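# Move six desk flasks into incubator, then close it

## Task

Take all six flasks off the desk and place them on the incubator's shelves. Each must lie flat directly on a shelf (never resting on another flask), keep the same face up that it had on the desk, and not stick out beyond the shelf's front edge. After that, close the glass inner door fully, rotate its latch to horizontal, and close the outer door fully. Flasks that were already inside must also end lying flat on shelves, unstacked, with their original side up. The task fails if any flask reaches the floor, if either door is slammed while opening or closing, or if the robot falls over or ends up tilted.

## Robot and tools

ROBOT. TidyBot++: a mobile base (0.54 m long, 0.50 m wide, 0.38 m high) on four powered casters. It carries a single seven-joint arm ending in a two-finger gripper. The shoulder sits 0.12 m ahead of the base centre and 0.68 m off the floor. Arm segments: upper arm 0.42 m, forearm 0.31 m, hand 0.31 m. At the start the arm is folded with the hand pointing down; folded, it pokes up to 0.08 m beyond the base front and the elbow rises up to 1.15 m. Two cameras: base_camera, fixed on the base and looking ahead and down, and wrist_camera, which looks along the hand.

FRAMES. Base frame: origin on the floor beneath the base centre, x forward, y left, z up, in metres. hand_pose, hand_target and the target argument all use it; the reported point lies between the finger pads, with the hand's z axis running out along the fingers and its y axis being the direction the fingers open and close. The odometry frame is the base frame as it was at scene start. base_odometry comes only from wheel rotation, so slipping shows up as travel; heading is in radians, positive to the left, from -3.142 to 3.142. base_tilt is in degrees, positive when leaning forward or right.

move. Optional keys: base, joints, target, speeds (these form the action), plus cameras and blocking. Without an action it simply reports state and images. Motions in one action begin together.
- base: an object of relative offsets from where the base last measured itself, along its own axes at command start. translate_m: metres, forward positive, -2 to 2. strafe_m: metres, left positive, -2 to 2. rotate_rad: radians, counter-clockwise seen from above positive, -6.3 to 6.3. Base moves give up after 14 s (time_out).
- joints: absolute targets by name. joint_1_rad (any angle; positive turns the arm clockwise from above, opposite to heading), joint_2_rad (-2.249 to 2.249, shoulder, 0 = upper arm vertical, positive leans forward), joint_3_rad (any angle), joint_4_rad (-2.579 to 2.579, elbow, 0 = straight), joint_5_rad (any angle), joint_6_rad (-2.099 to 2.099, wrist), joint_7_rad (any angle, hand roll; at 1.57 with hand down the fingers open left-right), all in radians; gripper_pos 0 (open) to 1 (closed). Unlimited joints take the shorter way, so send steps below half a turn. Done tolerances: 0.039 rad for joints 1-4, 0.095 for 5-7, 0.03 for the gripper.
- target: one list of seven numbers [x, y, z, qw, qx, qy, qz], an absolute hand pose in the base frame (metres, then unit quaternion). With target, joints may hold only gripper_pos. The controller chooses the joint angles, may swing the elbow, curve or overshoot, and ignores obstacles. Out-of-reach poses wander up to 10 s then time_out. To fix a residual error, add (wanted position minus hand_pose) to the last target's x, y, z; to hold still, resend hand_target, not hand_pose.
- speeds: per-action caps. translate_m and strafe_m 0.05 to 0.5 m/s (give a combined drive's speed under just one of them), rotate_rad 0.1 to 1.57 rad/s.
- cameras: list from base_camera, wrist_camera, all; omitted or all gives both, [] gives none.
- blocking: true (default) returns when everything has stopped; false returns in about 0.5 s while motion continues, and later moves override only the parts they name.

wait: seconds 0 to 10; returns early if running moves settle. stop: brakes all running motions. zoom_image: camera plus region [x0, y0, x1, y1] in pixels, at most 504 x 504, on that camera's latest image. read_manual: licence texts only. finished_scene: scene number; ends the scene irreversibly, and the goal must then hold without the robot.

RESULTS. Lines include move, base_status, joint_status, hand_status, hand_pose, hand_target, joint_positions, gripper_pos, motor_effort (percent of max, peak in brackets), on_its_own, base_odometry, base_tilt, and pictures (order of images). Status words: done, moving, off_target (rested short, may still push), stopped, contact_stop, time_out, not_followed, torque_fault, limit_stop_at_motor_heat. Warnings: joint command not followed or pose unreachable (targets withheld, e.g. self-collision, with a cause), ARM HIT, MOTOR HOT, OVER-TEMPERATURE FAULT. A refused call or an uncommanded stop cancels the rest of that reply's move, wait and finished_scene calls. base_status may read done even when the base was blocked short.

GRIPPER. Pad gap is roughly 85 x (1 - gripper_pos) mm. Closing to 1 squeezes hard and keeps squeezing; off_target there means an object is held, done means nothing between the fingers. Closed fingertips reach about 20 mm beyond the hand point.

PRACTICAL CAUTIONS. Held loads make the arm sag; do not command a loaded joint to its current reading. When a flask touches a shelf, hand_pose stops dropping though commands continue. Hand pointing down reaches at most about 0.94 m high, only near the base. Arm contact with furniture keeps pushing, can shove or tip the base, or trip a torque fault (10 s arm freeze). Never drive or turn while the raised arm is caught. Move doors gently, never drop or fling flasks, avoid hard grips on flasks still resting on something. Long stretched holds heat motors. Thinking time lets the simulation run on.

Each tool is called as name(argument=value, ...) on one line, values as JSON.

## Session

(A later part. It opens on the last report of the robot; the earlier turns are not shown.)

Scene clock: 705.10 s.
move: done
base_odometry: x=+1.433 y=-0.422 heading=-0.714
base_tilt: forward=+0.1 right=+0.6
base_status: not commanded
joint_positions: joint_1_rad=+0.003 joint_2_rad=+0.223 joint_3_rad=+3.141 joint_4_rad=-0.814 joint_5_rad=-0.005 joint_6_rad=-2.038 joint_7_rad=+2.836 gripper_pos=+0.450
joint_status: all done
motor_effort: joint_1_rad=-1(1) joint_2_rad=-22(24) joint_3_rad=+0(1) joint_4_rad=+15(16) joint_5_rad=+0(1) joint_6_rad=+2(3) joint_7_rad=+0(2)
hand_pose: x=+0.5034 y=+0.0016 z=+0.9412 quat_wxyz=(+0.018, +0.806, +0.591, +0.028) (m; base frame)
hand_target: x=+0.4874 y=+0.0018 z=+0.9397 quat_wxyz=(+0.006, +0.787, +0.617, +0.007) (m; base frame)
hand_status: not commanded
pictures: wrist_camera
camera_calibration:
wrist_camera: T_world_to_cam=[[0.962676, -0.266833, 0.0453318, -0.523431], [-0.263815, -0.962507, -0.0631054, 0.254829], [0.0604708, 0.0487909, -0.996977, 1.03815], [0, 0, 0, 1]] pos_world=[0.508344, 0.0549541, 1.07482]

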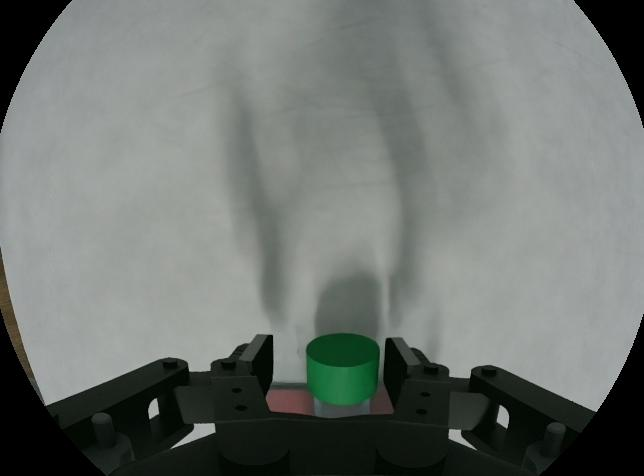

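move(base={"translate_m": 0.0055, "strafe_m": 0.003}, joints={"joint_2_rad": 0.240, "joint_4_rad": -0.838, "joint_6_rad": -2.098, "gripper_pos": 0.5}, cameras=["wrist_camera"])

Scene clock: 708.40 s.
move: done
base_odometry: x=+1.439 y=-0.423 heading=-0.714
base_tilt: forward=+0.1 right=+0.7
base_status: done
joint_positions: joint_1_rad=+0.003 joint_2_rad=+0.246 joint_3_rad=+3.141 joint_4_rad=-0.827 joint_5_rad=-0.005 joint_6_rad=-2.050 joint_7_rad=+2.836 gripper_pos=+0.500
joint_status: all done
motor_effort: joint_1_rad=+0(2) joint_2_rad=-22(25) joint_3_rad=+1(1) joint_4_rad=+15(16) joint_5_rad=+1(1) joint_6_rad=+2(3) joint_7_rad=+1(1)
hand_pose: x=+0.5036 y=+0.0017 z=+0.9287 quat_wxyz=(+0.004, +0.806, +0.591, +0.009) (m; base frame)
hand_target: x=+0.4852 y=+0.0018 z=+0.9281 quat_wxyz=(-0.011, +0.787, +0.617, -0.013) (m; base frame)
hand_status: not commanded
pictures: wrist_camera
camera_calibration:
wrist_camera: T_world_to_cam=[[0.963834, -0.266504, -0.000141114, -0.481312], [-0.266169, -0.962593, -0.050685, 0.243831], [0.0133719, 0.0488895, -0.998715, 1.05103], [0, 0, 0, 1]] pos_world=[0.514751, 0.0550537, 1.06197]

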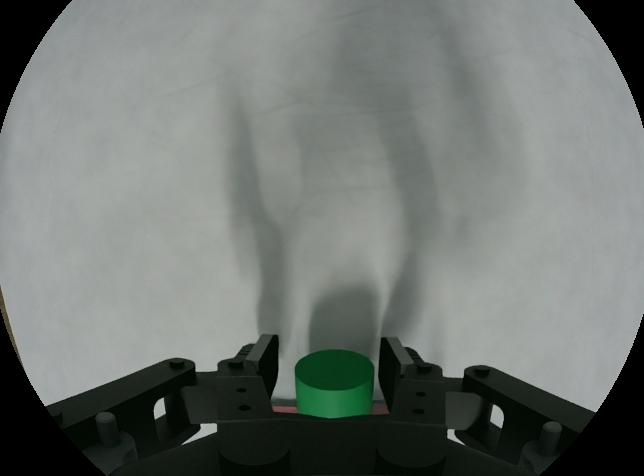

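move(base={"translate_m": 0.0025, "strafe_m": 0.0015}, joints={"gripper_pos": 0.58}, cameras=["wrist_camera"])

move(joints={"gripper_pos": 0.78}, cameras=["wrist_camera"])

Scene clock: 710.63 s.
move: done
base_odometry: x=+1.442 y=-0.424 heading=-0.714
base_tilt: forward=+0.1 right=+0.7
base_status: done
joint_positions: joint_1_rad=+0.003 joint_2_rad=+0.247 joint_3_rad=+3.141 joint_4_rad=-0.827 joint_5_rad=-0.005 joint_6_rad=-2.050 joint_7_rad=+2.836 gripper_pos=+0.580
joint_status: all done
motor_effort: joint_1_rad=+1(3) joint_2_rad=-23(26) joint_3_rad=+1(2) joint_4_rad=+15(15) joint_5_rad=+1(1) joint_6_rad=+2(2) joint_7_rad=+1(1)
hand_pose: x=+0.5038 y=+0.0018 z=+0.9283 quat_wxyz=(+0.003, +0.806, +0.591, +0.008) (m; base frame)
hand_target: x=+0.4852 y=+0.0018 z=+0.9281 quat_wxyz=(-0.011, +0.787, +0.617, -0.013) (m; base frame)
hand_status: not commanded
pictures: wrist_camera
camera_calibration:
wrist_camera: T_world_to_cam=[[0.963905, -0.266242, -0.00118928, -0.48061], [-0.265962, -0.962665, -0.0503926, 0.2436], [0.0122718, 0.04889, -0.998729, 1.0512], [0, 0, 0, 1]] pos_world=[0.515151, 0.0551535, 1.06157]

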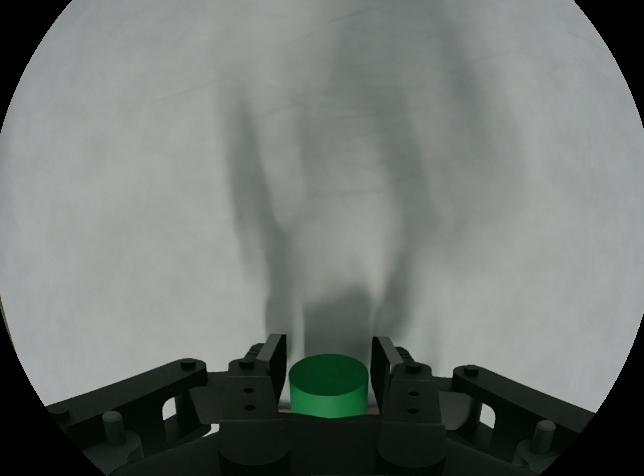

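Scene clock: 711.27 s.
move: off_target
base_odometry: x=+1.442 y=-0.424 heading=-0.714
base_tilt: forward=+0.1 right=+0.7
base_status: not commanded
joint_positions: joint_1_rad=+0.003 joint_2_rad=+0.245 joint_3_rad=+3.141 joint_4_rad=-0.828 joint_5_rad=-0.005 joint_6_rad=-2.050 joint_7_rad=+2.837 gripper_pos=+0.687
joint_status: gripper_pos off_target (ended at +0.687, target +0.780)
motor_effort: joint_1_rad=+0(1) joint_2_rad=-21(23) joint_3_rad=+0(1) joint_4_rad=+14(15) joint_5_rad=+0(2) joint_6_rad=+2(2) joint_7_rad=+0(1)
hand_pose: x=+0.5032 y=+0.0018 z=+0.9288 quat_wxyz=(+0.004, +0.806, +0.591, +0.009) (m; base frame)
hand_target: x=+0.4852 y=+0.0018 z=+0.9281 quat_wxyz=(-0.011, +0.787, +0.617, -0.013) (m; base frame)
hand_status: not commanded
pictures: wrist_camera
camera_calibration:
wrist_camera: T_world_to_cam=[[0.963943, -0.266107, -0.000120808, -0.480999], [-0.265771, -0.962703, -0.0506846, 0.243626], [0.0133712, 0.0488892, -0.998715, 1.05113], [0, 0, 0, 1]] pos_world=[0.51435, 0.0551533, 1.06207]

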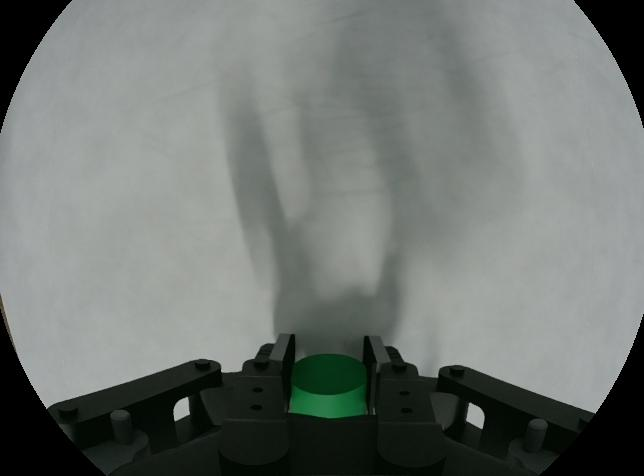

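move(joints={"joint_4_rad": -0.772}, cameras=["wrist_camera"])

move(joints={"joint_7_rad": 4.765}, cameras=["wrist_camera"])

Scene clock: 716.70 s.
move: done
base_odometry: x=+1.442 y=-0.424 heading=-0.714
base_tilt: forward=+0.1 right=+0.7
base_status: not commanded
joint_positions: joint_1_rad=+0.003 joint_2_rad=+0.249 joint_3_rad=+3.141 joint_4_rad=-0.781 joint_5_rad=-0.005 joint_6_rad=-2.050 joint_7_rad=+2.837 gripper_pos=+0.687
joint_status: all done
motor_effort: joint_1_rad=+0(1) joint_2_rad=-23(24) joint_3_rad=+0(1) joint_4_rad=+15(16) joint_5_rad=+1(1) joint_6_rad=+2(2) joint_7_rad=+0(1)
hand_pose: x=+0.5113 y=+0.0017 z=+0.9410 quat_wxyz=(+0.017, +0.806, +0.591, +0.026) (m; base frame)
hand_target: x=+0.4954 y=+0.0018 z=+0.9460 quat_wxyz=(+0.010, +0.787, +0.617, +0.013) (m; base frame)
hand_status: not commanded
pictures: wrist_camera
camera_calibration:
wrist_camera: T_world_to_cam=[[0.963052, -0.266006, 0.0421013, -0.52803], [-0.263201, -0.962736, -0.0621685, 0.25586], [0.0570696, 0.0487903, -0.997177, 1.03942], [0, 0, 0, 1]] pos_world=[0.516544, 0.0551532, 1.07462]

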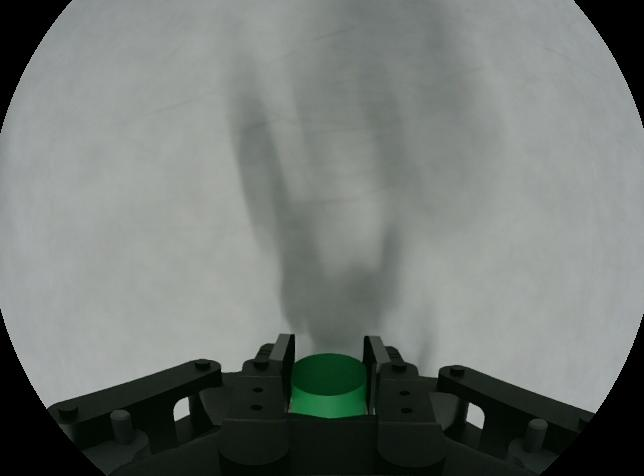

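Scene clock: 719.07 s.
move: done
base_odometry: x=+1.442 y=-0.424 heading=-0.714
base_tilt: forward=+0.1 right=+0.7
base_status: not commanded
joint_positions: joint_1_rad=+0.003 joint_2_rad=+0.249 joint_3_rad=+3.141 joint_4_rad=-0.781 joint_5_rad=-0.005 joint_6_rad=-2.050 joint_7_rad=+4.702 gripper_pos=+0.687
joint_status: all done
motor_effort: joint_1_rad=+0(1) joint_2_rad=-23(24) joint_3_rad=+0(1) joint_4_rad=+15(16) joint_5_rad=+1(1) joint_6_rad=+2(2) joint_7_rad=+1(2)
hand_pose: x=+0.5113 y=+0.0017 z=+0.9410 quat_wxyz=(+0.031, +0.005, +0.999, +0.002) (m; base frame)
hand_target: x=+0.4954 y=+0.0018 z=+0.9460 quat_wxyz=(+0.016, -0.027, +1.000, +0.000) (m; base frame)
hand_status: not commanded
pictures: wrist_camera
camera_calibration:
wrist_camera: T_world_to_cam=[[-0.0240614, 0.999615, -0.0137965, 0.0269375], [0.999481, 0.0243493, 0.021092, -0.469788], [0.0214199, -0.0132819, -0.999682, 1.06009], [0, 0, 0, 1]] pos_world=[0.447485, -0.00140816, 1.07003]

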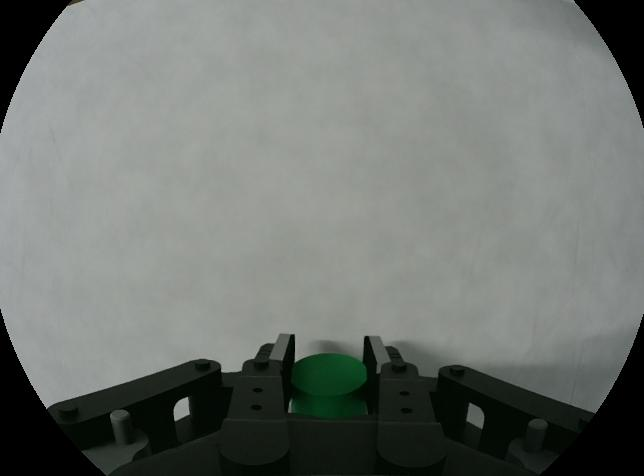

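move(joints={"joint_4_rad": -0.815}, cameras=[])

move(joints={"joint_4_rad": -0.830}, cameras=[])

move(joints={"joint_4_rad": -0.843}, cameras=["wrist_camera"])

Scene clock: 720.63 s.
move: done
base_odometry: x=+1.442 y=-0.424 heading=-0.714
base_tilt: forward=+0.1 right=+0.7
base_status: not commanded
joint_positions: joint_1_rad=+0.003 joint_2_rad=+0.250 joint_3_rad=+3.141 joint_4_rad=-0.811 joint_5_rad=-0.005 joint_6_rad=-2.050 joint_7_rad=+4.702 gripper_pos=+0.687
joint_status: all done
motor_effort: joint_1_rad=+0(1) joint_2_rad=-23(25) joint_3_rad=+1(1) joint_4_rad=+15(16) joint_5_rad=+1(1) joint_6_rad=+2(2) joint_7_rad=+1(1)
hand_pose: x=+0.5068 y=+0.0018 z=+0.9317 quat_wxyz=(+0.015, +0.005, +1.000, +0.002) (m; base frame)
hand_target: x=+0.4889 y=+0.0018 z=+0.9343 quat_wxyz=(-0.006, -0.027, +1.000, +0.000) (m; base frame)
hand_status: not commanded
pictures: none
No camera images: "cameras" was empty.

Scene clock: 721.30 s.
move: done
base_odometry: x=+1.442 y=-0.424 heading=-0.714
base_tilt: forward=+0.1 right=+0.7
base_status: not commanded
joint_positions: joint_1_rad=+0.003 joint_2_rad=+0.249 joint_3_rad=+3.141 joint_4_rad=-0.821 joint_5_rad=-0.005 joint_6_rad=-2.050 joint_7_rad=+4.702 gripper_pos=+0.687
joint_status: all done
motor_effort: joint_1_rad=+0(1) joint_2_rad=-21(24) joint_3_rad=+0(1) joint_4_rad=+14(16) joint_5_rad=+1(1) joint_6_rad=+1(2) joint_7_rad=+0(1)
hand_pose: x=+0.5052 y=+0.0018 z=+0.9291 quat_wxyz=(+0.010, +0.005, +1.000, +0.002) (m; base frame)
hand_target: x=+0.4865 y=+0.0018 z=+0.9303 quat_wxyz=(-0.013, -0.027, +1.000, +0.001) (m; base frame)
hand_status: not commanded
pictures: none
No camera images: "cameras" was empty.

Scene clock: 722.03 s.
move: done
base_odometry: x=+1.442 y=-0.424 heading=-0.714
base_tilt: forward=+0.1 right=+0.7
base_status: not commanded
joint_positions: joint_1_rad=+0.003 joint_2_rad=+0.246 joint_3_rad=+3.141 joint_4_rad=-0.827 joint_5_rad=-0.005 joint_6_rad=-2.051 joint_7_rad=+4.702 gripper_pos=+0.687
joint_status: all done
motor_effort: joint_1_rad=-1(1) joint_2_rad=-21(22) joint_3_rad=+1(1) joint_4_rad=+13(14) joint_5_rad=+1(1) joint_6_rad=+1(2) joint_7_rad=+1(2)
hand_pose: x=+0.5031 y=+0.0018 z=+0.9289 quat_wxyz=(+0.009, +0.005, +1.000, +0.002) (m; base frame)
hand_target: x=+0.4844 y=+0.0018 z=+0.9268 quat_wxyz=(-0.020, -0.027, +0.999, +0.001) (m; base frame)
hand_status: not commanded
pictures: wrist_camera
camera_calibration:
wrist_camera: T_world_to_cam=[[-0.0250456, 0.999607, -0.0126115, 0.026032], [0.999427, 0.0247496, -0.0230994, -0.420299], [-0.0227782, -0.0131828, -0.999654, 1.07041], [0, 0, 0, 1]] pos_world=[0.445092, -0.00150846, 1.06066]

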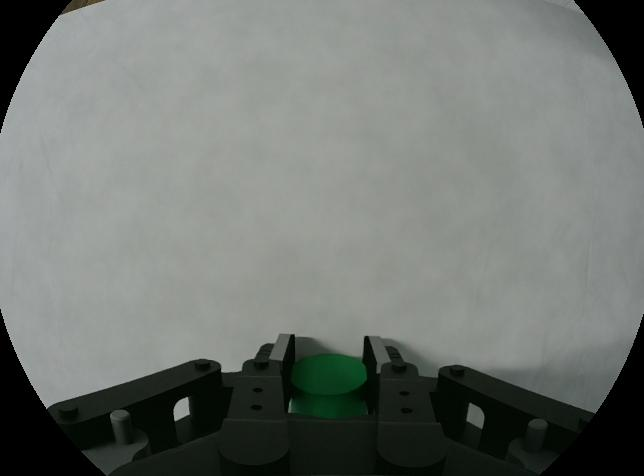

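move(joints={"gripper_pos": 0.4}, cameras=[])

move(joints={"joint_2_rad": 0.16, "joint_4_rad": -0.78, "joint_6_rad": -2.06}, cameras=["wrist_camera"])

move(base={"translate_m": -0.224}, joints={"joint_2_rad": -0.12, "joint_4_rad": -1.05, "joint_6_rad": -1.65, "joint_7_rad": 3.1}, cameras=[])

move(joints={"joint_2_rad": -0.12, "joint_4_rad": -1.32, "joint_6_rad": -0.88, "joint_7_rad": 1.53, "gripper_pos": 0.35}, cameras=["wrist_camera"])

Scene clock: 724.57 s.
move: done
base_odometry: x=+1.442 y=-0.424 heading=-0.714
base_tilt: forward=+0.1 right=+0.7
base_status: not commanded
joint_positions: joint_1_rad=+0.003 joint_2_rad=+0.246 joint_3_rad=+3.141 joint_4_rad=-0.834 joint_5_rad=-0.005 joint_6_rad=-2.051 joint_7_rad=+4.702 gripper_pos=+0.400
joint_status: all done
motor_effort: joint_1_rad=+0(1) joint_2_rad=-22(23) joint_3_rad=+0(1) joint_4_rad=+15(15) joint_5_rad=+1(1) joint_6_rad=+1(2) joint_7_rad=+1(1)
hand_pose: x=+0.5019 y=+0.0018 z=+0.9270 quat_wxyz=(+0.005, +0.005, +1.000, +0.002) (m; base frame)
hand_target: x=+0.4844 y=+0.0018 z=+0.9268 quat_wxyz=(-0.020, -0.027, +0.999, +0.001) (m; base frame)
hand_status: not commanded
pictures: none
No camera images: "cameras" was empty.

Scene clock: 725.57 s.
move: done
base_odometry: x=+1.442 y=-0.424 heading=-0.714
base_tilt: forward=+0.1 right=+0.7
base_status: not commanded
joint_positions: joint_1_rad=+0.003 joint_2_rad=+0.168 joint_3_rad=+3.141 joint_4_rad=-0.786 joint_5_rad=-0.005 joint_6_rad=-2.051 joint_7_rad=+4.702 gripper_pos=+0.400
joint_status: all done
motor_effort: joint_1_rad=-1(1) joint_2_rad=-19(25) joint_3_rad=+1(1) joint_4_rad=+15(16) joint_5_rad=+1(1) joint_6_rad=+3(3) joint_7_rad=+0(1)
hand_pose: x=+0.4883 y=+0.0018 z=+0.9700 quat_wxyz=(+0.068, +0.005, +0.998, +0.002) (m; base frame)
hand_target: x=+0.4838 y=+0.0018 z=+0.9744 quat_wxyz=(+0.071, -0.027, +0.997, -0.002) (m; base frame)
hand_status: not commanded
pictures: wrist_camera
camera_calibration:
wrist_camera: T_world_to_cam=[[-0.0234428, 0.999599, -0.0158866, 0.0285204], [0.99517, 0.0248483, 0.094973, -0.517036], [0.0953297, -0.0135834, -0.995353, 1.0493], [0, 0, 0, 1]] pos_world=[0.415178, -0.00140847, 1.09398]

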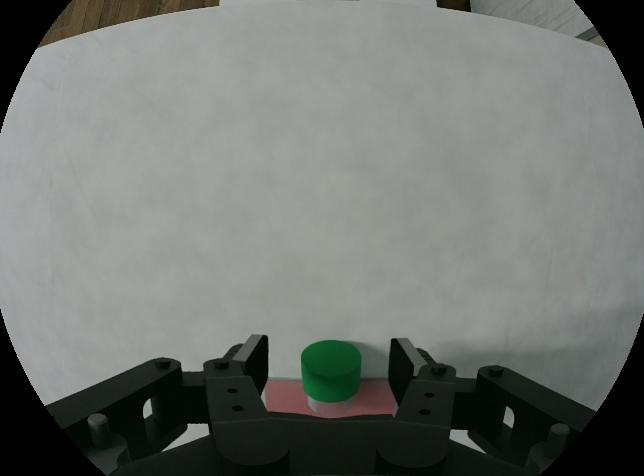

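Scene clock: 727.80 s.
move: done
base_odometry: x=+1.273 y=-0.277 heading=-0.714
base_tilt: forward=+0.1 right=+0.7
base_status: done
joint_positions: joint_1_rad=+0.003 joint_2_rad=-0.098 joint_3_rad=+3.141 joint_4_rad=-1.039 joint_5_rad=-0.005 joint_6_rad=-1.703 joint_7_rad=+3.165 gripper_pos=+0.400
joint_status: all done
motor_effort: joint_1_rad=+0(2) joint_2_rad=-12(25) joint_3_rad=+1(1) joint_4_rad=+16(17) joint_5_rad=+1(1) joint_6_rad=+6(6) joint_7_rad=+1(2)
hand_pose: x=+0.4803 y=+0.0022 z=+1.0122 quat_wxyz=(+0.175, +0.677, +0.693, +0.173) (m; base frame)
hand_target: x=+0.4864 y=+0.0020 z=+1.0240 quat_wxyz=(+0.192, +0.693, +0.666, +0.200) (m; base frame)
hand_status: not commanded
pictures: none
No camera images: "cameras" was empty.

Scene clock: 729.97 s.
move: done
base_odometry: x=+1.273 y=-0.277 heading=-0.714
base_tilt: forward=+0.1 right=+0.7
base_status: not commanded
joint_positions: joint_1_rad=+0.003 joint_2_rad=-0.105 joint_3_rad=+3.141 joint_4_rad=-1.308 joint_5_rad=-0.005 joint_6_rad=-0.932 joint_7_rad=+1.596 gripper_pos=+0.350
joint_status: all done
motor_effort: joint_1_rad=+0(1) joint_2_rad=-15(17) joint_3_rad=+0(1) joint_4_rad=+20(21) joint_5_rad=+1(1) joint_6_rad=+9(9) joint_7_rad=+0(2)
hand_pose: x=+0.6313 y=+0.0016 z=+1.0466 quat_wxyz=(+0.004, +0.876, +0.010, +0.482) (m; base frame)
hand_target: x=+0.6334 y=+0.0022 z=+1.0617 quat_wxyz=(-0.011, +0.862, -0.017, +0.506) (m; base frame)
hand_status: not commanded
pictures: wrist_camera
camera_calibration:
wrist_camera: T_world_to_cam=[[0.0462366, -0.998229, 0.0374176, -0.0633274], [-0.498848, -0.0555262, -0.864909, 1.28123], [0.865455, 0.0213247, -0.500532, 0.107768], [0, 0, 0, 1]] pos_world=[0.548799, 0.00562851, 1.16446]

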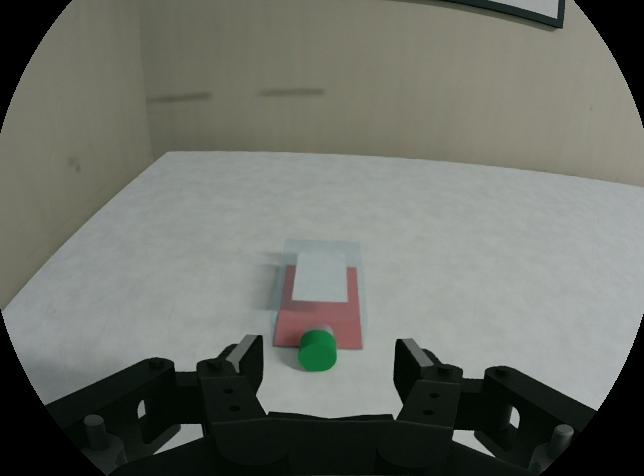

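move(base={"translate_m": 0.010, "strafe_m": 0.0055}, joints={"joint_2_rad": 0.0, "joint_4_rad": -1.56, "joint_6_rad": -0.46, "gripper_pos": 0.45}, cameras=["wrist_camera"])

Scene clock: 733.10 s.
move: done
base_odometry: x=+1.284 y=-0.280 heading=-0.714
base_tilt: forward=+0.1 right=+0.6
base_status: done
joint_positions: joint_1_rad=+0.003 joint_2_rad=+0.012 joint_3_rad=+3.140 joint_4_rad=-1.554 joint_5_rad=-0.005 joint_6_rad=-0.512 joint_7_rad=+1.594 gripper_pos=+0.450
joint_status: all done
motor_effort: joint_1_rad=+0(2) joint_2_rad=-21(24) joint_3_rad=+1(3) joint_4_rad=+22(24) joint_5_rad=+1(1) joint_6_rad=+9(10) joint_7_rad=+0(1)
hand_pose: x=+0.7104 y=+0.0013 z=+0.9530 quat_wxyz=(+0.004, +0.862, +0.008, +0.507) (m; base frame)
hand_target: x=+0.7137 y=+0.0023 z=+0.9708 quat_wxyz=(-0.011, +0.847, -0.017, +0.532) (m; base frame)
hand_status: not commanded
pictures: wrist_camera
camera_calibration:
wrist_camera: T_world_to_cam=[[0.0418051, -0.998399, 0.0381033, -0.0612748], [-0.448309, -0.0528263, -0.892316, 1.23003], [0.892901, 0.0202213, -0.4498, -0.0754501], [0, 0, 0, 1]] pos_world=[0.621364, 0.00532686, 1.06597]

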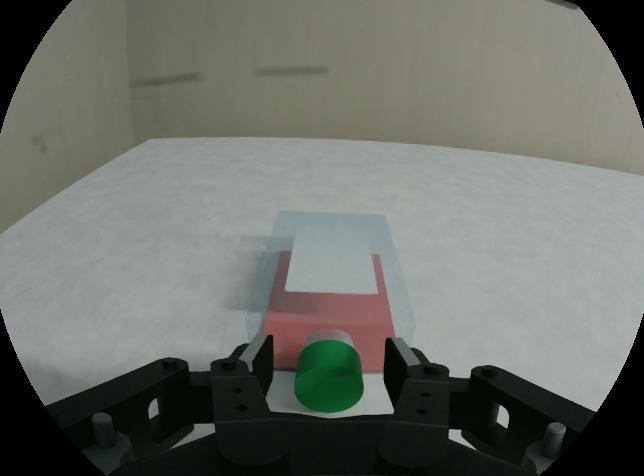

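move(joints={"joint_2_rad": 0.048, "joint_4_rad": -1.59, "joint_6_rad": -0.40, "gripper_pos": 0.62}, cameras=["wrist_camera"])

Scene clock: 735.03 s.
move: done
base_odometry: x=+1.284 y=-0.280 heading=-0.714
base_tilt: forward=+0.1 right=+0.7
base_status: not commanded
joint_positions: joint_1_rad=+0.003 joint_2_rad=+0.053 joint_3_rad=+3.140 joint_4_rad=-1.579 joint_5_rad=-0.005 joint_6_rad=-0.446 joint_7_rad=+1.594 gripper_pos=+0.620
joint_status: all done
motor_effort: joint_1_rad=-1(1) joint_2_rad=-23(24) joint_3_rad=+1(1) joint_4_rad=+22(23) joint_5_rad=+1(1) joint_6_rad=+9(10) joint_7_rad=+0(1)
hand_pose: x=+0.7270 y=+0.0012 z=+0.9314 quat_wxyz=(+0.004, +0.862, +0.008, +0.507) (m; base frame)
hand_target: x=+0.7308 y=+0.0023 z=+0.9408 quat_wxyz=(-0.011, +0.851, -0.017, +0.524) (m; base frame)
hand_status: not commanded
pictures: wrist_camera
camera_calibration:
wrist_camera: T_world_to_cam=[[0.04143, -0.998421, 0.0379465, -0.0608427], [-0.448934, -0.0525313, -0.89202, 1.21828], [0.892604, 0.019921, -0.450401, -0.099168], [0, 0, 0, 1]] pos_world=[0.637965, 0.00522671, 1.04437]

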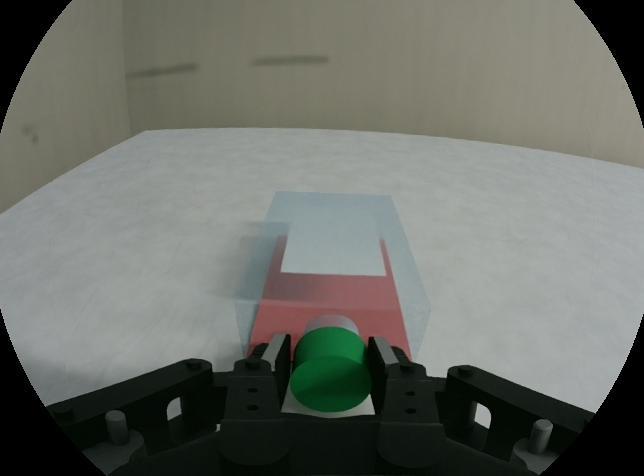

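move(joints={"gripper_pos": 0.88}, cameras=[])

move(joints={"joint_2_rad": 0.02, "joint_4_rad": -1.373, "joint_6_rad": -0.70}, cameras=["wrist_camera"])

move(base={"translate_m": -0.95}, speeds={"translate_m": 0.4}, cameras=[])

move(base={"translate_m": -0.271, "strafe_m": -0.934, "rotate_rad": -1.575}, speeds={"rotate_rad": 0.9}, joints={"joint_2_rad": 0.15, "joint_4_rad": -1.65, "joint_6_rad": -0.3}, cameras=["wrist_camera"])

Scene clock: 737.30 s.
move: off_target
base_odometry: x=+1.284 y=-0.280 heading=-0.714
base_tilt: forward=+0.1 right=+0.7
base_status: not commanded
joint_positions: joint_1_rad=+0.003 joint_2_rad=+0.053 joint_3_rad=+3.140 joint_4_rad=-1.580 joint_5_rad=-0.005 joint_6_rad=-0.445 joint_7_rad=+1.594 gripper_pos=+0.682
joint_status: gripper_pos off_target (ended at +0.682, target +0.880)
motor_effort: joint_1_rad=-1(1) joint_2_rad=-21(23) joint_3_rad=+1(1) joint_4_rad=+22(22) joint_5_rad=+1(1) joint_6_rad=+9(9) joint_7_rad=+1(1)
hand_pose: x=+0.7271 y=+0.0012 z=+0.9316 quat_wxyz=(+0.004, +0.862, +0.008, +0.507) (m; base frame)
hand_target: x=+0.7308 y=+0.0023 z=+0.9408 quat_wxyz=(-0.011, +0.851, -0.017, +0.524) (m; base frame)
hand_status: not commanded
pictures: none
No camera images: "cameras" was empty.

Scene clock: 738.80 s.
move: done
base_odometry: x=+1.284 y=-0.280 heading=-0.714
base_tilt: forward=+0.1 right=+0.6
base_status: not commanded
joint_positions: joint_1_rad=+0.003 joint_2_rad=+0.041 joint_3_rad=+3.140 joint_4_rad=-1.383 joint_5_rad=-0.005 joint_6_rad=-0.642 joint_7_rad=+1.594 gripper_pos=+0.682
joint_status: all done
motor_effort: joint_1_rad=+0(1) joint_2_rad=-22(24) joint_3_rad=+1(1) joint_4_rad=+22(24) joint_5_rad=+1(1) joint_6_rad=+10(11) joint_7_rad=+1(1)
hand_pose: x=+0.7211 y=+0.0014 z=+0.9999 quat_wxyz=(+0.004, +0.859, +0.008, +0.512) (m; base frame)
hand_target: x=+0.7066 y=+0.0023 z=+1.0028 quat_wxyz=(-0.011, +0.866, -0.017, +0.500) (m; base frame)
hand_status: not commanded
pictures: wrist_camera
camera_calibration:
wrist_camera: T_world_to_cam=[[0.0419656, -0.998381, 0.0383921, -0.0637392], [-0.43839, -0.0529294, -0.897225, 1.27441], [0.897805, 0.0208218, -0.439902, -0.077293], [0, 0, 0, 1]] pos_world=[0.630756, 0.00542684, 1.11187]

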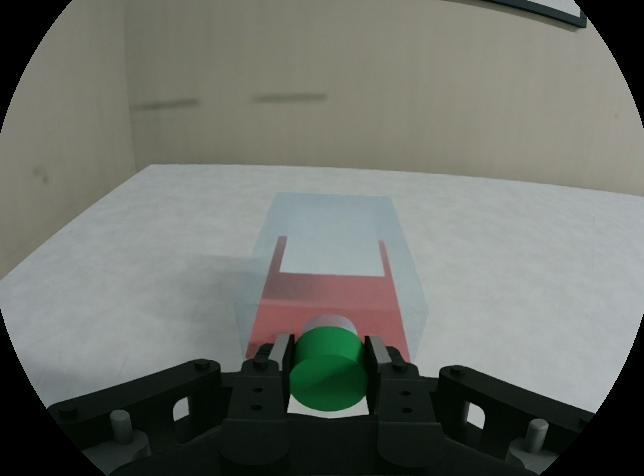

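Scene clock: 742.17 s.
move: done
base_odometry: x=+0.566 y=+0.343 heading=-0.714
base_tilt: forward=+0.2 right=+0.7
base_status: done
joint_positions: joint_1_rad=+0.002 joint_2_rad=+0.031 joint_3_rad=+3.140 joint_4_rad=-1.383 joint_5_rad=-0.005 joint_6_rad=-0.647 joint_7_rad=+1.594 gripper_pos=+0.682
joint_status: not commanded
motor_effort: joint_1_rad=+0(2) joint_2_rad=-21(26) joint_3_rad=+0(2) joint_4_rad=+22(23) joint_5_rad=+1(1) joint_6_rad=+10(10) joint_7_rad=+1(1)
hand_pose: x=+0.7173 y=+0.0015 z=+1.0047 quat_wxyz=(+0.004, +0.858, +0.008, +0.514) (m; base frame)
hand_target: x=+0.7066 y=+0.0023 z=+1.0028 quat_wxyz=(-0.011, +0.866, -0.017, +0.500) (m; base frame)
hand_status: not commanded
pictures: none
No camera images: "cameras" was empty.

Scene clock: 745.40 s.
move: done
base_odometry: x=-0.251 y=-0.185 heading=-2.290
base_tilt: forward=+0.1 right=+0.7
base_status: done
joint_positions: joint_1_rad=+0.005 joint_2_rad=+0.174 joint_3_rad=+3.144 joint_4_rad=-1.648 joint_5_rad=-0.005 joint_6_rad=-0.351 joint_7_rad=+1.593 gripper_pos=+0.682
joint_status: all done
motor_effort: joint_1_rad=+0(5) joint_2_rad=-27(31) joint_3_rad=+0(5) joint_4_rad=+22(24) joint_5_rad=+1(2) joint_6_rad=+9(10) joint_7_rad=+1(1)
hand_pose: x=+0.7529 y=-0.0030 z=+0.8418 quat_wxyz=(+0.005, +0.885, +0.005, +0.466) (m; base frame)
hand_target: x=+0.7567 y=+0.0023 z=+0.8693 quat_wxyz=(-0.011, +0.867, -0.017, +0.497) (m; base frame)
hand_status: not commanded
pictures: wrist_camera
camera_calibration:
wrist_camera: T_world_to_cam=[[0.0378727, -0.9987, 0.0341221, -0.0567897], [-0.53107, -0.049041, -0.845908, 1.17292], [0.846481, 0.0139156, -0.532237, -0.0589309], [0, 0, 0, 1]] pos_world=[0.674937, 0.00162525, 0.962754]

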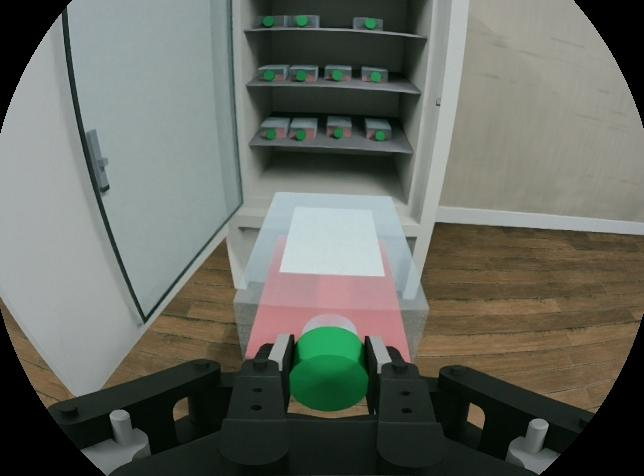

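move(base={"translate_m": 0.80}, speeds={"translate_m": 0.4}, joints={"joint_2_rad": 0.02, "joint_4_rad": -1.40, "joint_6_rad": -0.66}, cameras=["wrist_camera"])

Scene clock: 749.73 s.
move: done
base_odometry: x=-0.778 y=-0.787 heading=-2.290
base_tilt: forward=+0.1 right=+0.7
base_status: done
joint_positions: joint_1_rad=+0.005 joint_2_rad=+0.041 joint_3_rad=+3.144 joint_4_rad=-1.406 joint_5_rad=-0.005 joint_6_rad=-0.605 joint_7_rad=+1.593 gripper_pos=+0.682
joint_status: all done
motor_effort: joint_1_rad=+1(1) joint_2_rad=-22(27) joint_3_rad=+1(1) joint_4_rad=+23(24) joint_5_rad=+1(1) joint_6_rad=+10(11) joint_7_rad=+1(2)
hand_pose: x=+0.7241 y=-0.0024 z=+0.9970 quat_wxyz=(+0.006, +0.855, +0.005, +0.518) (m; base frame)
hand_target: x=+0.7100 y=+0.0023 z=+0.9979 quat_wxyz=(-0.011, +0.862, -0.017, +0.506) (m; base frame)
hand_status: not commanded
pictures: wrist_camera
camera_calibration:
wrist_camera: T_world_to_cam=[[0.0347675, -0.998632, 0.0390467, -0.0631031], [-0.425201, -0.0501386, -0.903709, 1.26987], [0.904431, 0.014817, -0.426362, -0.0994095], [0, 0, 0, 1]] pos_world=[0.632054, 0.00212586, 1.10768]

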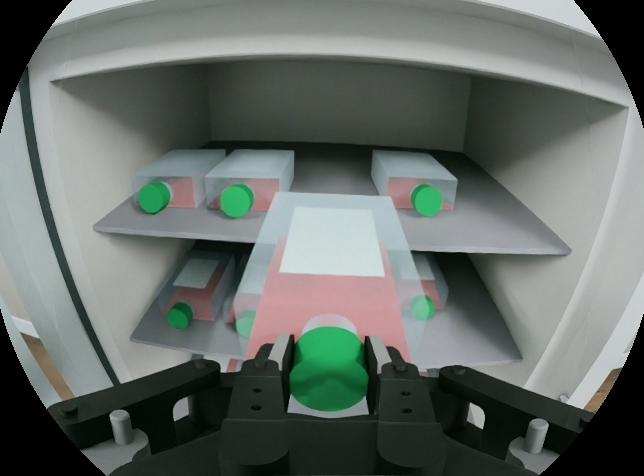

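move(base={"translate_m": 0.20}, speeds={"translate_m": 0.2}, cameras=["wrist_camera"])

move(joints={"joint_2_rad": 0.01, "joint_4_rad": -1.438, "joint_6_rad": -0.635}, cameras=["wrist_camera"])

Scene clock: 754.37 s.
move: done
base_odometry: x=-0.910 y=-0.938 heading=-2.291
base_tilt: forward=+0.1 right=+0.7
base_status: done
joint_positions: joint_1_rad=+0.005 joint_2_rad=+0.040 joint_3_rad=+3.144 joint_4_rad=-1.406 joint_5_rad=-0.005 joint_6_rad=-0.607 joint_7_rad=+1.593 gripper_pos=+0.682
joint_status: not commanded
motor_effort: joint_1_rad=+0(1) joint_2_rad=-23(26) joint_3_rad=+0(1) joint_4_rad=+23(23) joint_5_rad=+1(1) joint_6_rad=+10(10) joint_7_rad=+0(1)
hand_pose: x=+0.7234 y=-0.0024 z=+0.9970 quat_wxyz=(+0.006, +0.855, +0.005, +0.518) (m; base frame)
hand_target: x=+0.7100 y=+0.0023 z=+0.9979 quat_wxyz=(-0.011, +0.862, -0.017, +0.506) (m; base frame)
hand_status: not commanded
pictures: wrist_camera
camera_calibration:
wrist_camera: T_world_to_cam=[[0.0348194, -0.998632, 0.0389983, -0.0630688], [-0.426413, -0.0501368, -0.903138, 1.26988], [0.903858, 0.0148174, -0.427575, -0.0972103], [0, 0, 0, 1]] pos_world=[0.631555, 0.00212586, 1.10778]

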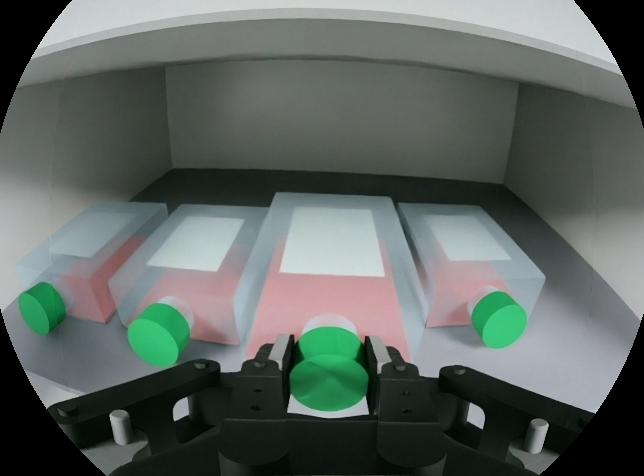

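Scene clock: 755.07 s.
move: done
base_odometry: x=-0.910 y=-0.938 heading=-2.291
base_tilt: forward=+0.1 right=+0.7
base_status: not commanded
joint_positions: joint_1_rad=+0.005 joint_2_rad=+0.035 joint_3_rad=+3.144 joint_4_rad=-1.436 joint_5_rad=-0.005 joint_6_rad=-0.607 joint_7_rad=+1.593 gripper_pos=+0.682
joint_status: all done
motor_effort: joint_1_rad=+0(1) joint_2_rad=-22(24) joint_3_rad=+0(1) joint_4_rad=+23(24) joint_5_rad=+1(1) joint_6_rad=+10(11) joint_7_rad=+0(1)
hand_pose: x=+0.7187 y=-0.0024 z=+0.9825 quat_wxyz=(+0.005, +0.862, +0.005, +0.507) (m; base frame)
hand_target: x=+0.7065 y=+0.0023 z=+0.9885 quat_wxyz=(-0.011, +0.863, -0.017, +0.505) (m; base frame)
hand_status: not commanded
pictures: wrist_camera
camera_calibration:
wrist_camera: T_world_to_cam=[[0.0357753, -0.998641, 0.0378983, -0.0619207], [-0.448701, -0.0499364, -0.892286, 1.26016], [0.892966, 0.0149168, -0.449878, -0.0693443], [0, 0, 0, 1]] pos_world=[0.629572, 0.00212571, 1.09557]

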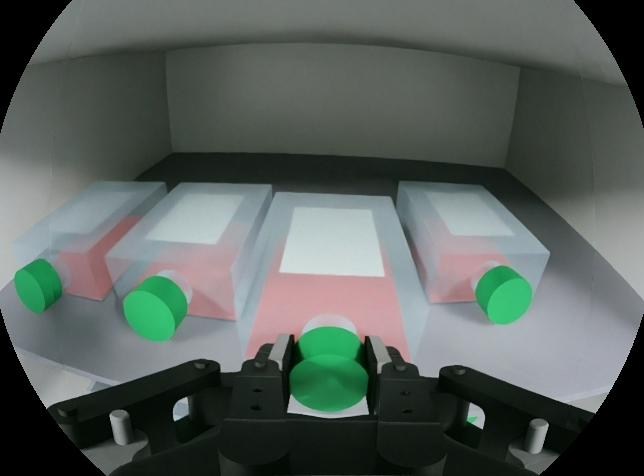

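move(base={"translate_m": 0.022, "strafe_m": -0.003}, speeds={"translate_m": 0.07}, joints={"joint_2_rad": 0.01, "joint_4_rad": -1.45, "joint_6_rad": -0.635}, cameras=["wrist_camera"])

Scene clock: 763.53 s.
move: done
base_odometry: x=-0.927 y=-0.952 heading=-2.290
base_tilt: forward=+0.1 right=+0.7
base_status: done
joint_positions: joint_1_rad=+0.005 joint_2_rad=+0.030 joint_3_rad=+3.144 joint_4_rad=-1.445 joint_5_rad=-0.005 joint_6_rad=-0.607 joint_7_rad=+1.593 gripper_pos=+0.682
joint_status: all done
motor_effort: joint_1_rad=+0(1) joint_2_rad=-22(25) joint_3_rad=+1(1) joint_4_rad=+23(23) joint_5_rad=+1(1) joint_6_rad=+10(10) joint_7_rad=+1(2)
hand_pose: x=+0.7162 y=-0.0024 z=+0.9802 quat_wxyz=(+0.005, +0.863, +0.005, +0.505) (m; base frame)
hand_target: x=+0.7051 y=+0.0023 z=+0.9815 quat_wxyz=(-0.011, +0.866, -0.017, +0.500) (m; base frame)
hand_status: not commanded
pictures: wrist_camera
camera_calibration:
wrist_camera: T_world_to_cam=[[0.0359312, -0.998641, 0.0377543, -0.0616139], [-0.452329, -0.049939, -0.890452, 1.25775], [0.891127, 0.0149176, -0.453509, -0.0633376], [0, 0, 0, 1]] pos_world=[0.627575, 0.00222571, 1.09357]

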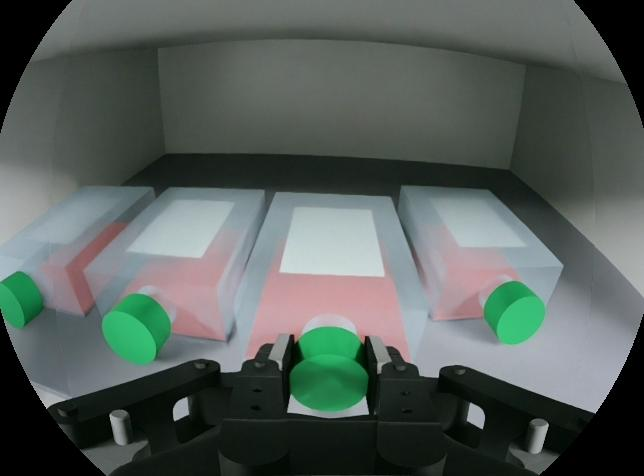

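move(base={"translate_m": 0.022}, speeds={"translate_m": 0.06}, cameras=["wrist_camera"])

Scene clock: 764.90 s.
move: done
base_odometry: x=-0.942 y=-0.969 heading=-2.291
base_tilt: forward=+0.1 right=+0.7
base_status: done
joint_positions: joint_1_rad=+0.005 joint_2_rad=+0.028 joint_3_rad=+3.144 joint_4_rad=-1.445 joint_5_rad=-0.005 joint_6_rad=-0.607 joint_7_rad=+1.593 gripper_pos=+0.682
joint_status: not commanded
motor_effort: joint_1_rad=+0(2) joint_2_rad=-22(26) joint_3_rad=+1(2) joint_4_rad=+22(23) joint_5_rad=+1(1) joint_6_rad=+10(10) joint_7_rad=+1(1)
hand_pose: x=+0.7155 y=-0.0023 z=+0.9813 quat_wxyz=(+0.005, +0.862, +0.005, +0.506) (m; base frame)
hand_target: x=+0.7051 y=+0.0023 z=+0.9815 quat_wxyz=(-0.011, +0.866, -0.017, +0.500) (m; base frame)
hand_status: not commanded
pictures: wrist_camera
camera_calibration:
wrist_camera: T_world_to_cam=[[0.0359466, -0.998639, 0.0377772, -0.061654], [-0.450611, -0.0499375, -0.891323, 1.25811], [0.891996, 0.0150172, -0.451793, -0.0645036], [0, 0, 0, 1]] pos_world=[0.626673, 0.0022257, 1.09457]

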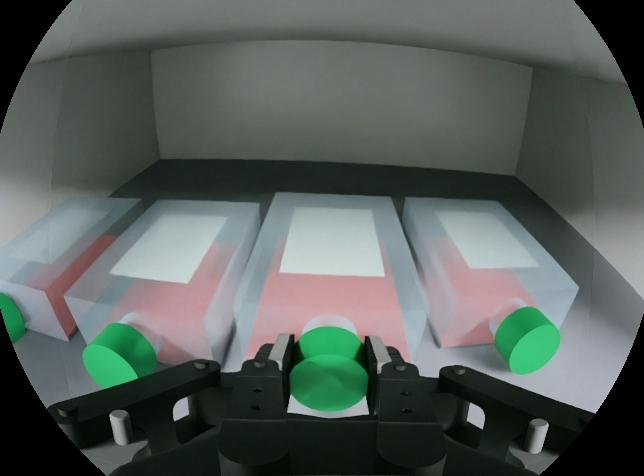

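move(joints={"joint_2_rad": 0.035, "joint_4_rad": -1.45, "joint_6_rad": -0.62}, cameras=[])

move(joints={"joint_2_rad": 0.042, "joint_4_rad": -1.455, "joint_6_rad": -0.61}, cameras=["wrist_camera"])

Scene clock: 766.53 s.
move: done
base_odometry: x=-0.942 y=-0.969 heading=-2.291
base_tilt: forward=+0.1 right=+0.7
base_status: not commanded
joint_positions: joint_1_rad=+0.005 joint_2_rad=+0.040 joint_3_rad=+3.144 joint_4_rad=-1.445 joint_5_rad=-0.005 joint_6_rad=-0.607 joint_7_rad=+1.593 gripper_pos=+0.682
joint_status: all done
motor_effort: joint_1_rad=+0(1) joint_2_rad=-21(23) joint_3_rad=+1(1) joint_4_rad=+21(23) joint_5_rad=+1(1) joint_6_rad=+9(10) joint_7_rad=+1(1)
hand_pose: x=+0.7190 y=-0.0023 z=+0.9742 quat_wxyz=(+0.005, +0.865, +0.005, +0.501) (m; base frame)
hand_target: x=+0.7148 y=+0.0023 z=+0.9707 quat_wxyz=(-0.011, +0.869, -0.017, +0.495) (m; base frame)
hand_status: not commanded
pictures: none
No camera images: "cameras" was empty.

Scene clock: 767.00 s.
move: done
base_odometry: x=-0.942 y=-0.969 heading=-2.291
base_tilt: forward=+0.1 right=+0.7
base_status: not commanded
joint_positions: joint_1_rad=+0.005 joint_2_rad=+0.041 joint_3_rad=+3.144 joint_4_rad=-1.445 joint_5_rad=-0.005 joint_6_rad=-0.607 joint_7_rad=+1.593 gripper_pos=+0.682
joint_status: all done
motor_effort: joint_1_rad=+0(1) joint_2_rad=-21(23) joint_3_rad=+1(1) joint_4_rad=+21(21) joint_5_rad=+1(1) joint_6_rad=+8(9) joint_7_rad=+1(1)
hand_pose: x=+0.7191 y=-0.0023 z=+0.9736 quat_wxyz=(+0.005, +0.866, +0.005, +0.501) (m; base frame)
hand_target: x=+0.7178 y=+0.0023 z=+0.9663 quat_wxyz=(-0.010, +0.869, -0.017, +0.494) (m; base frame)
hand_status: not commanded
pictures: wrist_camera
camera_calibration:
wrist_camera: T_world_to_cam=[[0.0363846, -0.998644, 0.0372201, -0.0612589], [-0.462098, -0.0498366, -0.885427, 1.25537], [0.886082, 0.0150166, -0.463285, -0.0558039], [0, 0, 0, 1]] pos_world=[0.631782, 0.00222563, 1.08797]

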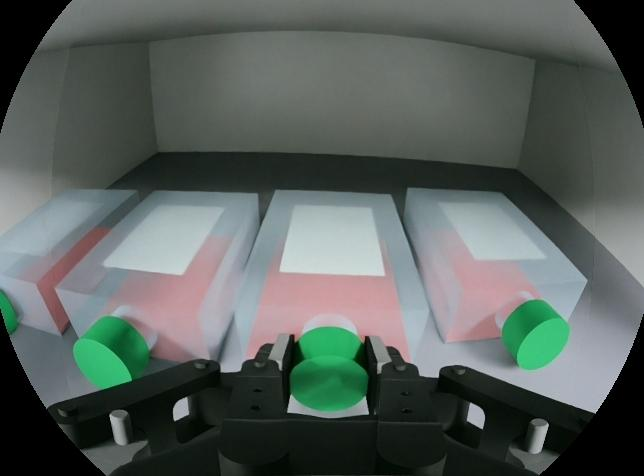

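move(joints={"joint_2_rad": 0.046, "joint_4_rad": -1.465, "joint_6_rad": -0.56}, cameras=["wrist_camera"])

Scene clock: 768.30 s.
move: done
base_odometry: x=-0.942 y=-0.969 heading=-2.291
base_tilt: forward=+0.1 right=+0.7
base_status: not commanded
joint_positions: joint_1_rad=+0.005 joint_2_rad=+0.043 joint_3_rad=+3.144 joint_4_rad=-1.456 joint_5_rad=-0.005 joint_6_rad=-0.580 joint_7_rad=+1.593 gripper_pos=+0.682
joint_status: all done
motor_effort: joint_1_rad=-1(1) joint_2_rad=-21(23) joint_3_rad=+1(1) joint_4_rad=+20(22) joint_5_rad=+1(1) joint_6_rad=+7(10) joint_7_rad=+2(2)
hand_pose: x=+0.7226 y=-0.0024 z=+0.9730 quat_wxyz=(+0.005, +0.862, +0.005, +0.506) (m; base frame)
hand_target: x=+0.7253 y=+0.0023 z=+0.9716 quat_wxyz=(-0.011, +0.860, -0.017, +0.510) (m; base frame)
hand_status: not commanded
pictures: wrist_camera
camera_calibration:
wrist_camera: T_world_to_cam=[[0.0357872, -0.998646, 0.0377576, -0.0615659], [-0.450021, -0.0498381, -0.891626, 1.25373], [0.892301, 0.0149171, -0.451195, -0.0753829], [0, 0, 0, 1]] pos_world=[0.633673, 0.00212564, 1.08617]

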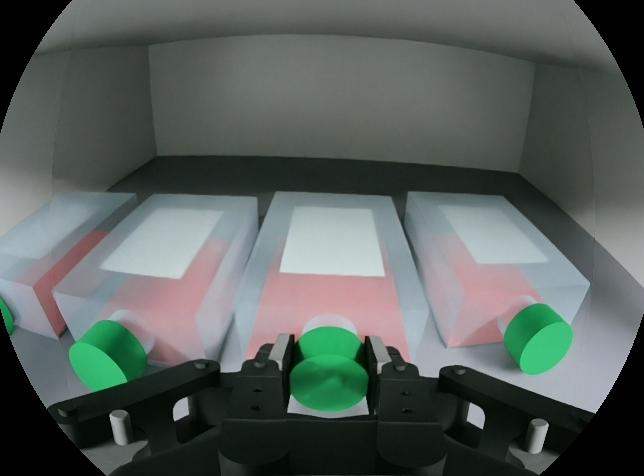

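move(joints={"gripper_pos": 0.5}, cameras=[])

move(base={"translate_m": -0.14}, speeds={"translate_m": 0.12}, cameras=["wrist_camera"])

Scene clock: 769.87 s.
move: done
base_odometry: x=-0.942 y=-0.969 heading=-2.291
base_tilt: forward=+0.1 right=+0.7
base_status: not commanded
joint_positions: joint_1_rad=+0.005 joint_2_rad=+0.045 joint_3_rad=+3.144 joint_4_rad=-1.456 joint_5_rad=-0.005 joint_6_rad=-0.580 joint_7_rad=+1.593 gripper_pos=+0.500
joint_status: all done
motor_effort: joint_1_rad=-1(1) joint_2_rad=-22(23) joint_3_rad=+1(1) joint_4_rad=+22(22) joint_5_rad=+1(1) joint_6_rad=+9(9) joint_7_rad=+1(1)
hand_pose: x=+0.7231 y=-0.0024 z=+0.9721 quat_wxyz=(+0.005, +0.863, +0.005, +0.506) (m; base frame)
hand_target: x=+0.7253 y=+0.0023 z=+0.9716 quat_wxyz=(-0.011, +0.860, -0.017, +0.510) (m; base frame)
hand_status: not commanded
pictures: none
No camera images: "cameras" was empty.

Scene clock: 771.57 s.
move: done
base_odometry: x=-0.849 y=-0.863 heading=-2.290
base_tilt: forward=+0.1 right=+0.7
base_status: done
joint_positions: joint_1_rad=+0.005 joint_2_rad=+0.052 joint_3_rad=+3.144 joint_4_rad=-1.457 joint_5_rad=-0.005 joint_6_rad=-0.579 joint_7_rad=+1.593 gripper_pos=+0.500
joint_status: not commanded
motor_effort: joint_1_rad=+0(1) joint_2_rad=-22(25) joint_3_rad=+1(1) joint_4_rad=+22(22) joint_5_rad=+1(1) joint_6_rad=+9(10) joint_7_rad=+0(1)
hand_pose: x=+0.7251 y=-0.0024 z=+0.9680 quat_wxyz=(+0.005, +0.864, +0.005, +0.503) (m; base frame)
hand_target: x=+0.7253 y=+0.0023 z=+0.9716 quat_wxyz=(-0.011, +0.860, -0.017, +0.510) (m; base frame)
hand_status: not commanded
pictures: wrist_camera
camera_calibration:
wrist_camera: T_world_to_cam=[[0.0358943, -0.998666, 0.0371241, -0.0609083], [-0.45692, -0.0494379, -0.888133, 1.252], [0.888783, 0.0149162, -0.458085, -0.0708015], [0, 0, 0, 1]] pos_world=[0.637179, 0.00212537, 1.08177]

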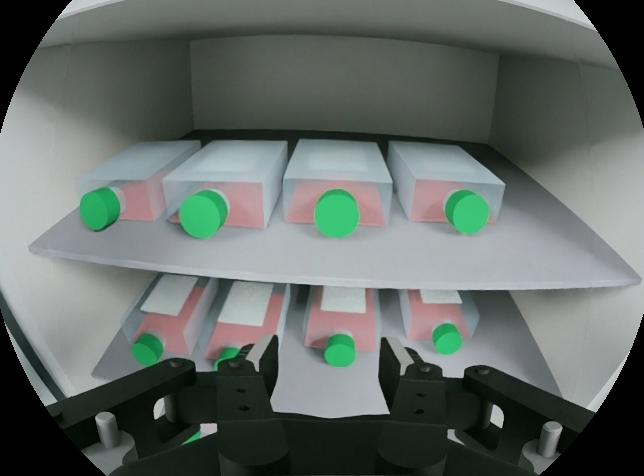

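move(base={"translate_m": -0.70}, speeds={"translate_m": 0.4}, cameras=[])

move(base={"strafe_m": 0.43}, speeds={"strafe_m": 0.4}, joints={"joint_2_rad": 0.566, "joint_4_rad": -2.205, "joint_6_rad": 0.735, "joint_7_rad": 3.18, "gripper_pos": 1.0}, cameras=["wrist_camera", "base_camera"])

Scene clock: 780.50 s.
move: done
base_odometry: x=-0.388 y=-0.337 heading=-2.290
base_tilt: forward=+0.1 right=+0.7
base_status: done
joint_positions: joint_1_rad=+0.005 joint_2_rad=+0.053 joint_3_rad=+3.144 joint_4_rad=-1.457 joint_5_rad=-0.005 joint_6_rad=-0.579 joint_7_rad=+1.593 gripper_pos=+0.500
joint_status: not commanded
motor_effort: joint_1_rad=+0(1) joint_2_rad=-22(26) joint_3_rad=+1(1) joint_4_rad=+22(22) joint_5_rad=+1(1) joint_6_rad=+9(10) joint_7_rad=+2(2)
hand_pose: x=+0.7255 y=-0.0024 z=+0.9668 quat_wxyz=(+0.005, +0.865, +0.005, +0.502) (m; base frame)
hand_target: x=+0.7253 y=+0.0023 z=+0.9716 quat_wxyz=(-0.011, +0.860, -0.017, +0.510) (m; base frame)
hand_status: not commanded
pictures: none
No camera images: "cameras" was empty.

Scene clock: 783.10 s.
move: done
base_odometry: x=-0.064 y=-0.620 heading=-2.290
base_tilt: forward=+0.1 right=+0.7
base_status: done
joint_positions: joint_1_rad=-0.003 joint_2_rad=+0.573 joint_3_rad=+3.140 joint_4_rad=-2.195 joint_5_rad=-0.005 joint_6_rad=+0.683 joint_7_rad=+3.114 gripper_pos=+0.999
joint_status: all done
motor_effort: joint_1_rad=-1(3) joint_2_rad=-29(32) joint_3_rad=+0(2) joint_4_rad=+11(22) joint_5_rad=+0(1) joint_6_rad=+9(10) joint_7_rad=+1(1)
hand_pose: x=+0.7330 y=+0.0028 z=+0.5894 quat_wxyz=(+0.351, +0.620, +0.602, +0.362) (m; base frame)
hand_target: x=+0.7367 y=+0.0023 z=+0.6043 quat_wxyz=(+0.378, +0.590, +0.614, +0.365) (m; base frame)
hand_status: not commanded
pictures: base_camera, wrist_camera
camera_calibration:
wrist_camera: T_world_to_cam=[[0.506594, 0.00538471, 0.862168, -0.876078], [0.0387671, -0.999111, -0.0165388, 0.0451822], [0.861313, 0.0418022, -0.506353, -0.202645], [0, 0, 0, 1]] pos_world=[0.616605, 0.0583305, 0.653464]

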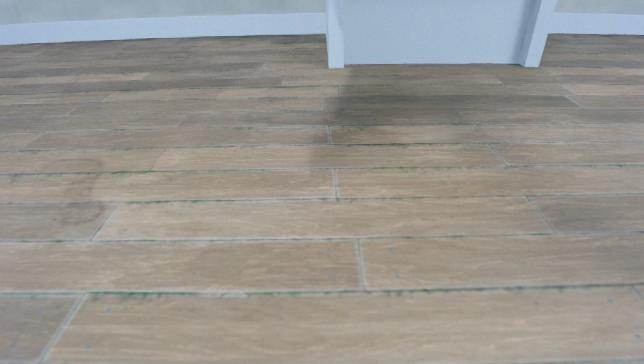

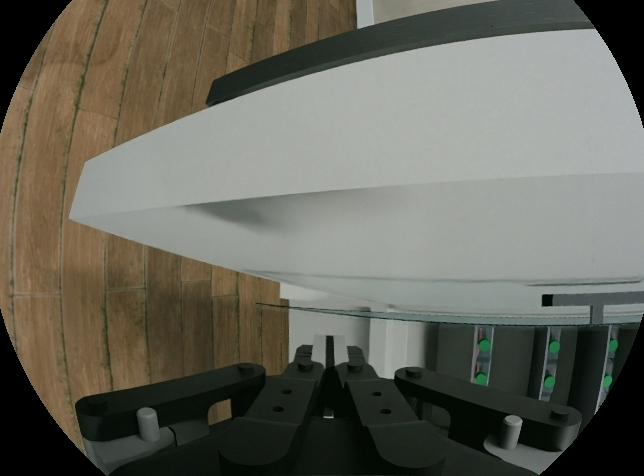

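move(base={"translate_m": 0.25, "strafe_m": 0.025}, speeds={"translate_m": 0.25}, cameras=["wrist_camera"])

Scene clock: 791.00 s.
move: done
base_odometry: x=-0.210 y=-0.825 heading=-2.290
base_tilt: forward=+0.1 right=+0.7
base_status: done
joint_positions: joint_1_rad=+0.006 joint_2_rad=+0.584 joint_3_rad=+3.145 joint_4_rad=-2.195 joint_5_rad=+0.007 joint_6_rad=+0.705 joint_7_rad=+3.140 gripper_pos=+0.999
joint_status: not commanded
motor_effort: joint_1_rad=+0(12) joint_2_rad=-30(32) joint_3_rad=+0(11) joint_4_rad=+11(42) joint_5_rad=+1(10) joint_6_rad=+9(12) joint_7_rad=+0(5)
hand_pose: x=+0.7353 y=-0.0032 z=+0.5889 quat_wxyz=(+0.362, +0.609, +0.608, +0.358) (m; base frame)
hand_target: x=+0.7367 y=+0.0023 z=+0.6043 quat_wxyz=(+0.378, +0.590, +0.614, +0.365) (m; base frame)
hand_status: not commanded
pictures: wrist_camera
camera_calibration:
wrist_camera: T_world_to_cam=[[0.496349, 0.036635, 0.86735, -0.872211], [0.0494184, -0.998681, 0.013902, 0.0133639], [0.866715, 0.0359628, -0.497505, -0.213853], [0, 0, 0, 1]] pos_world=[0.61761, 0.0529905, 0.649933]

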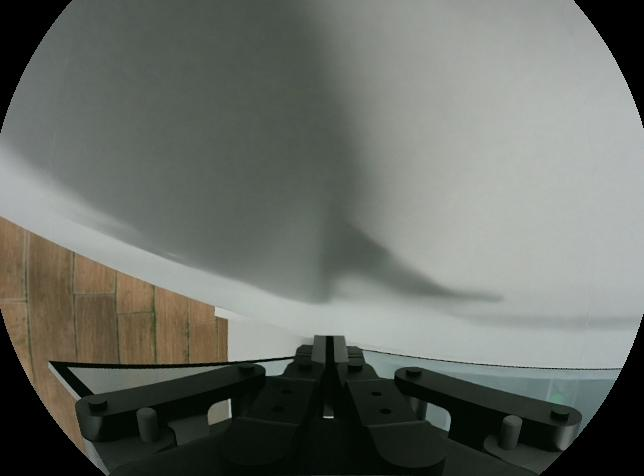

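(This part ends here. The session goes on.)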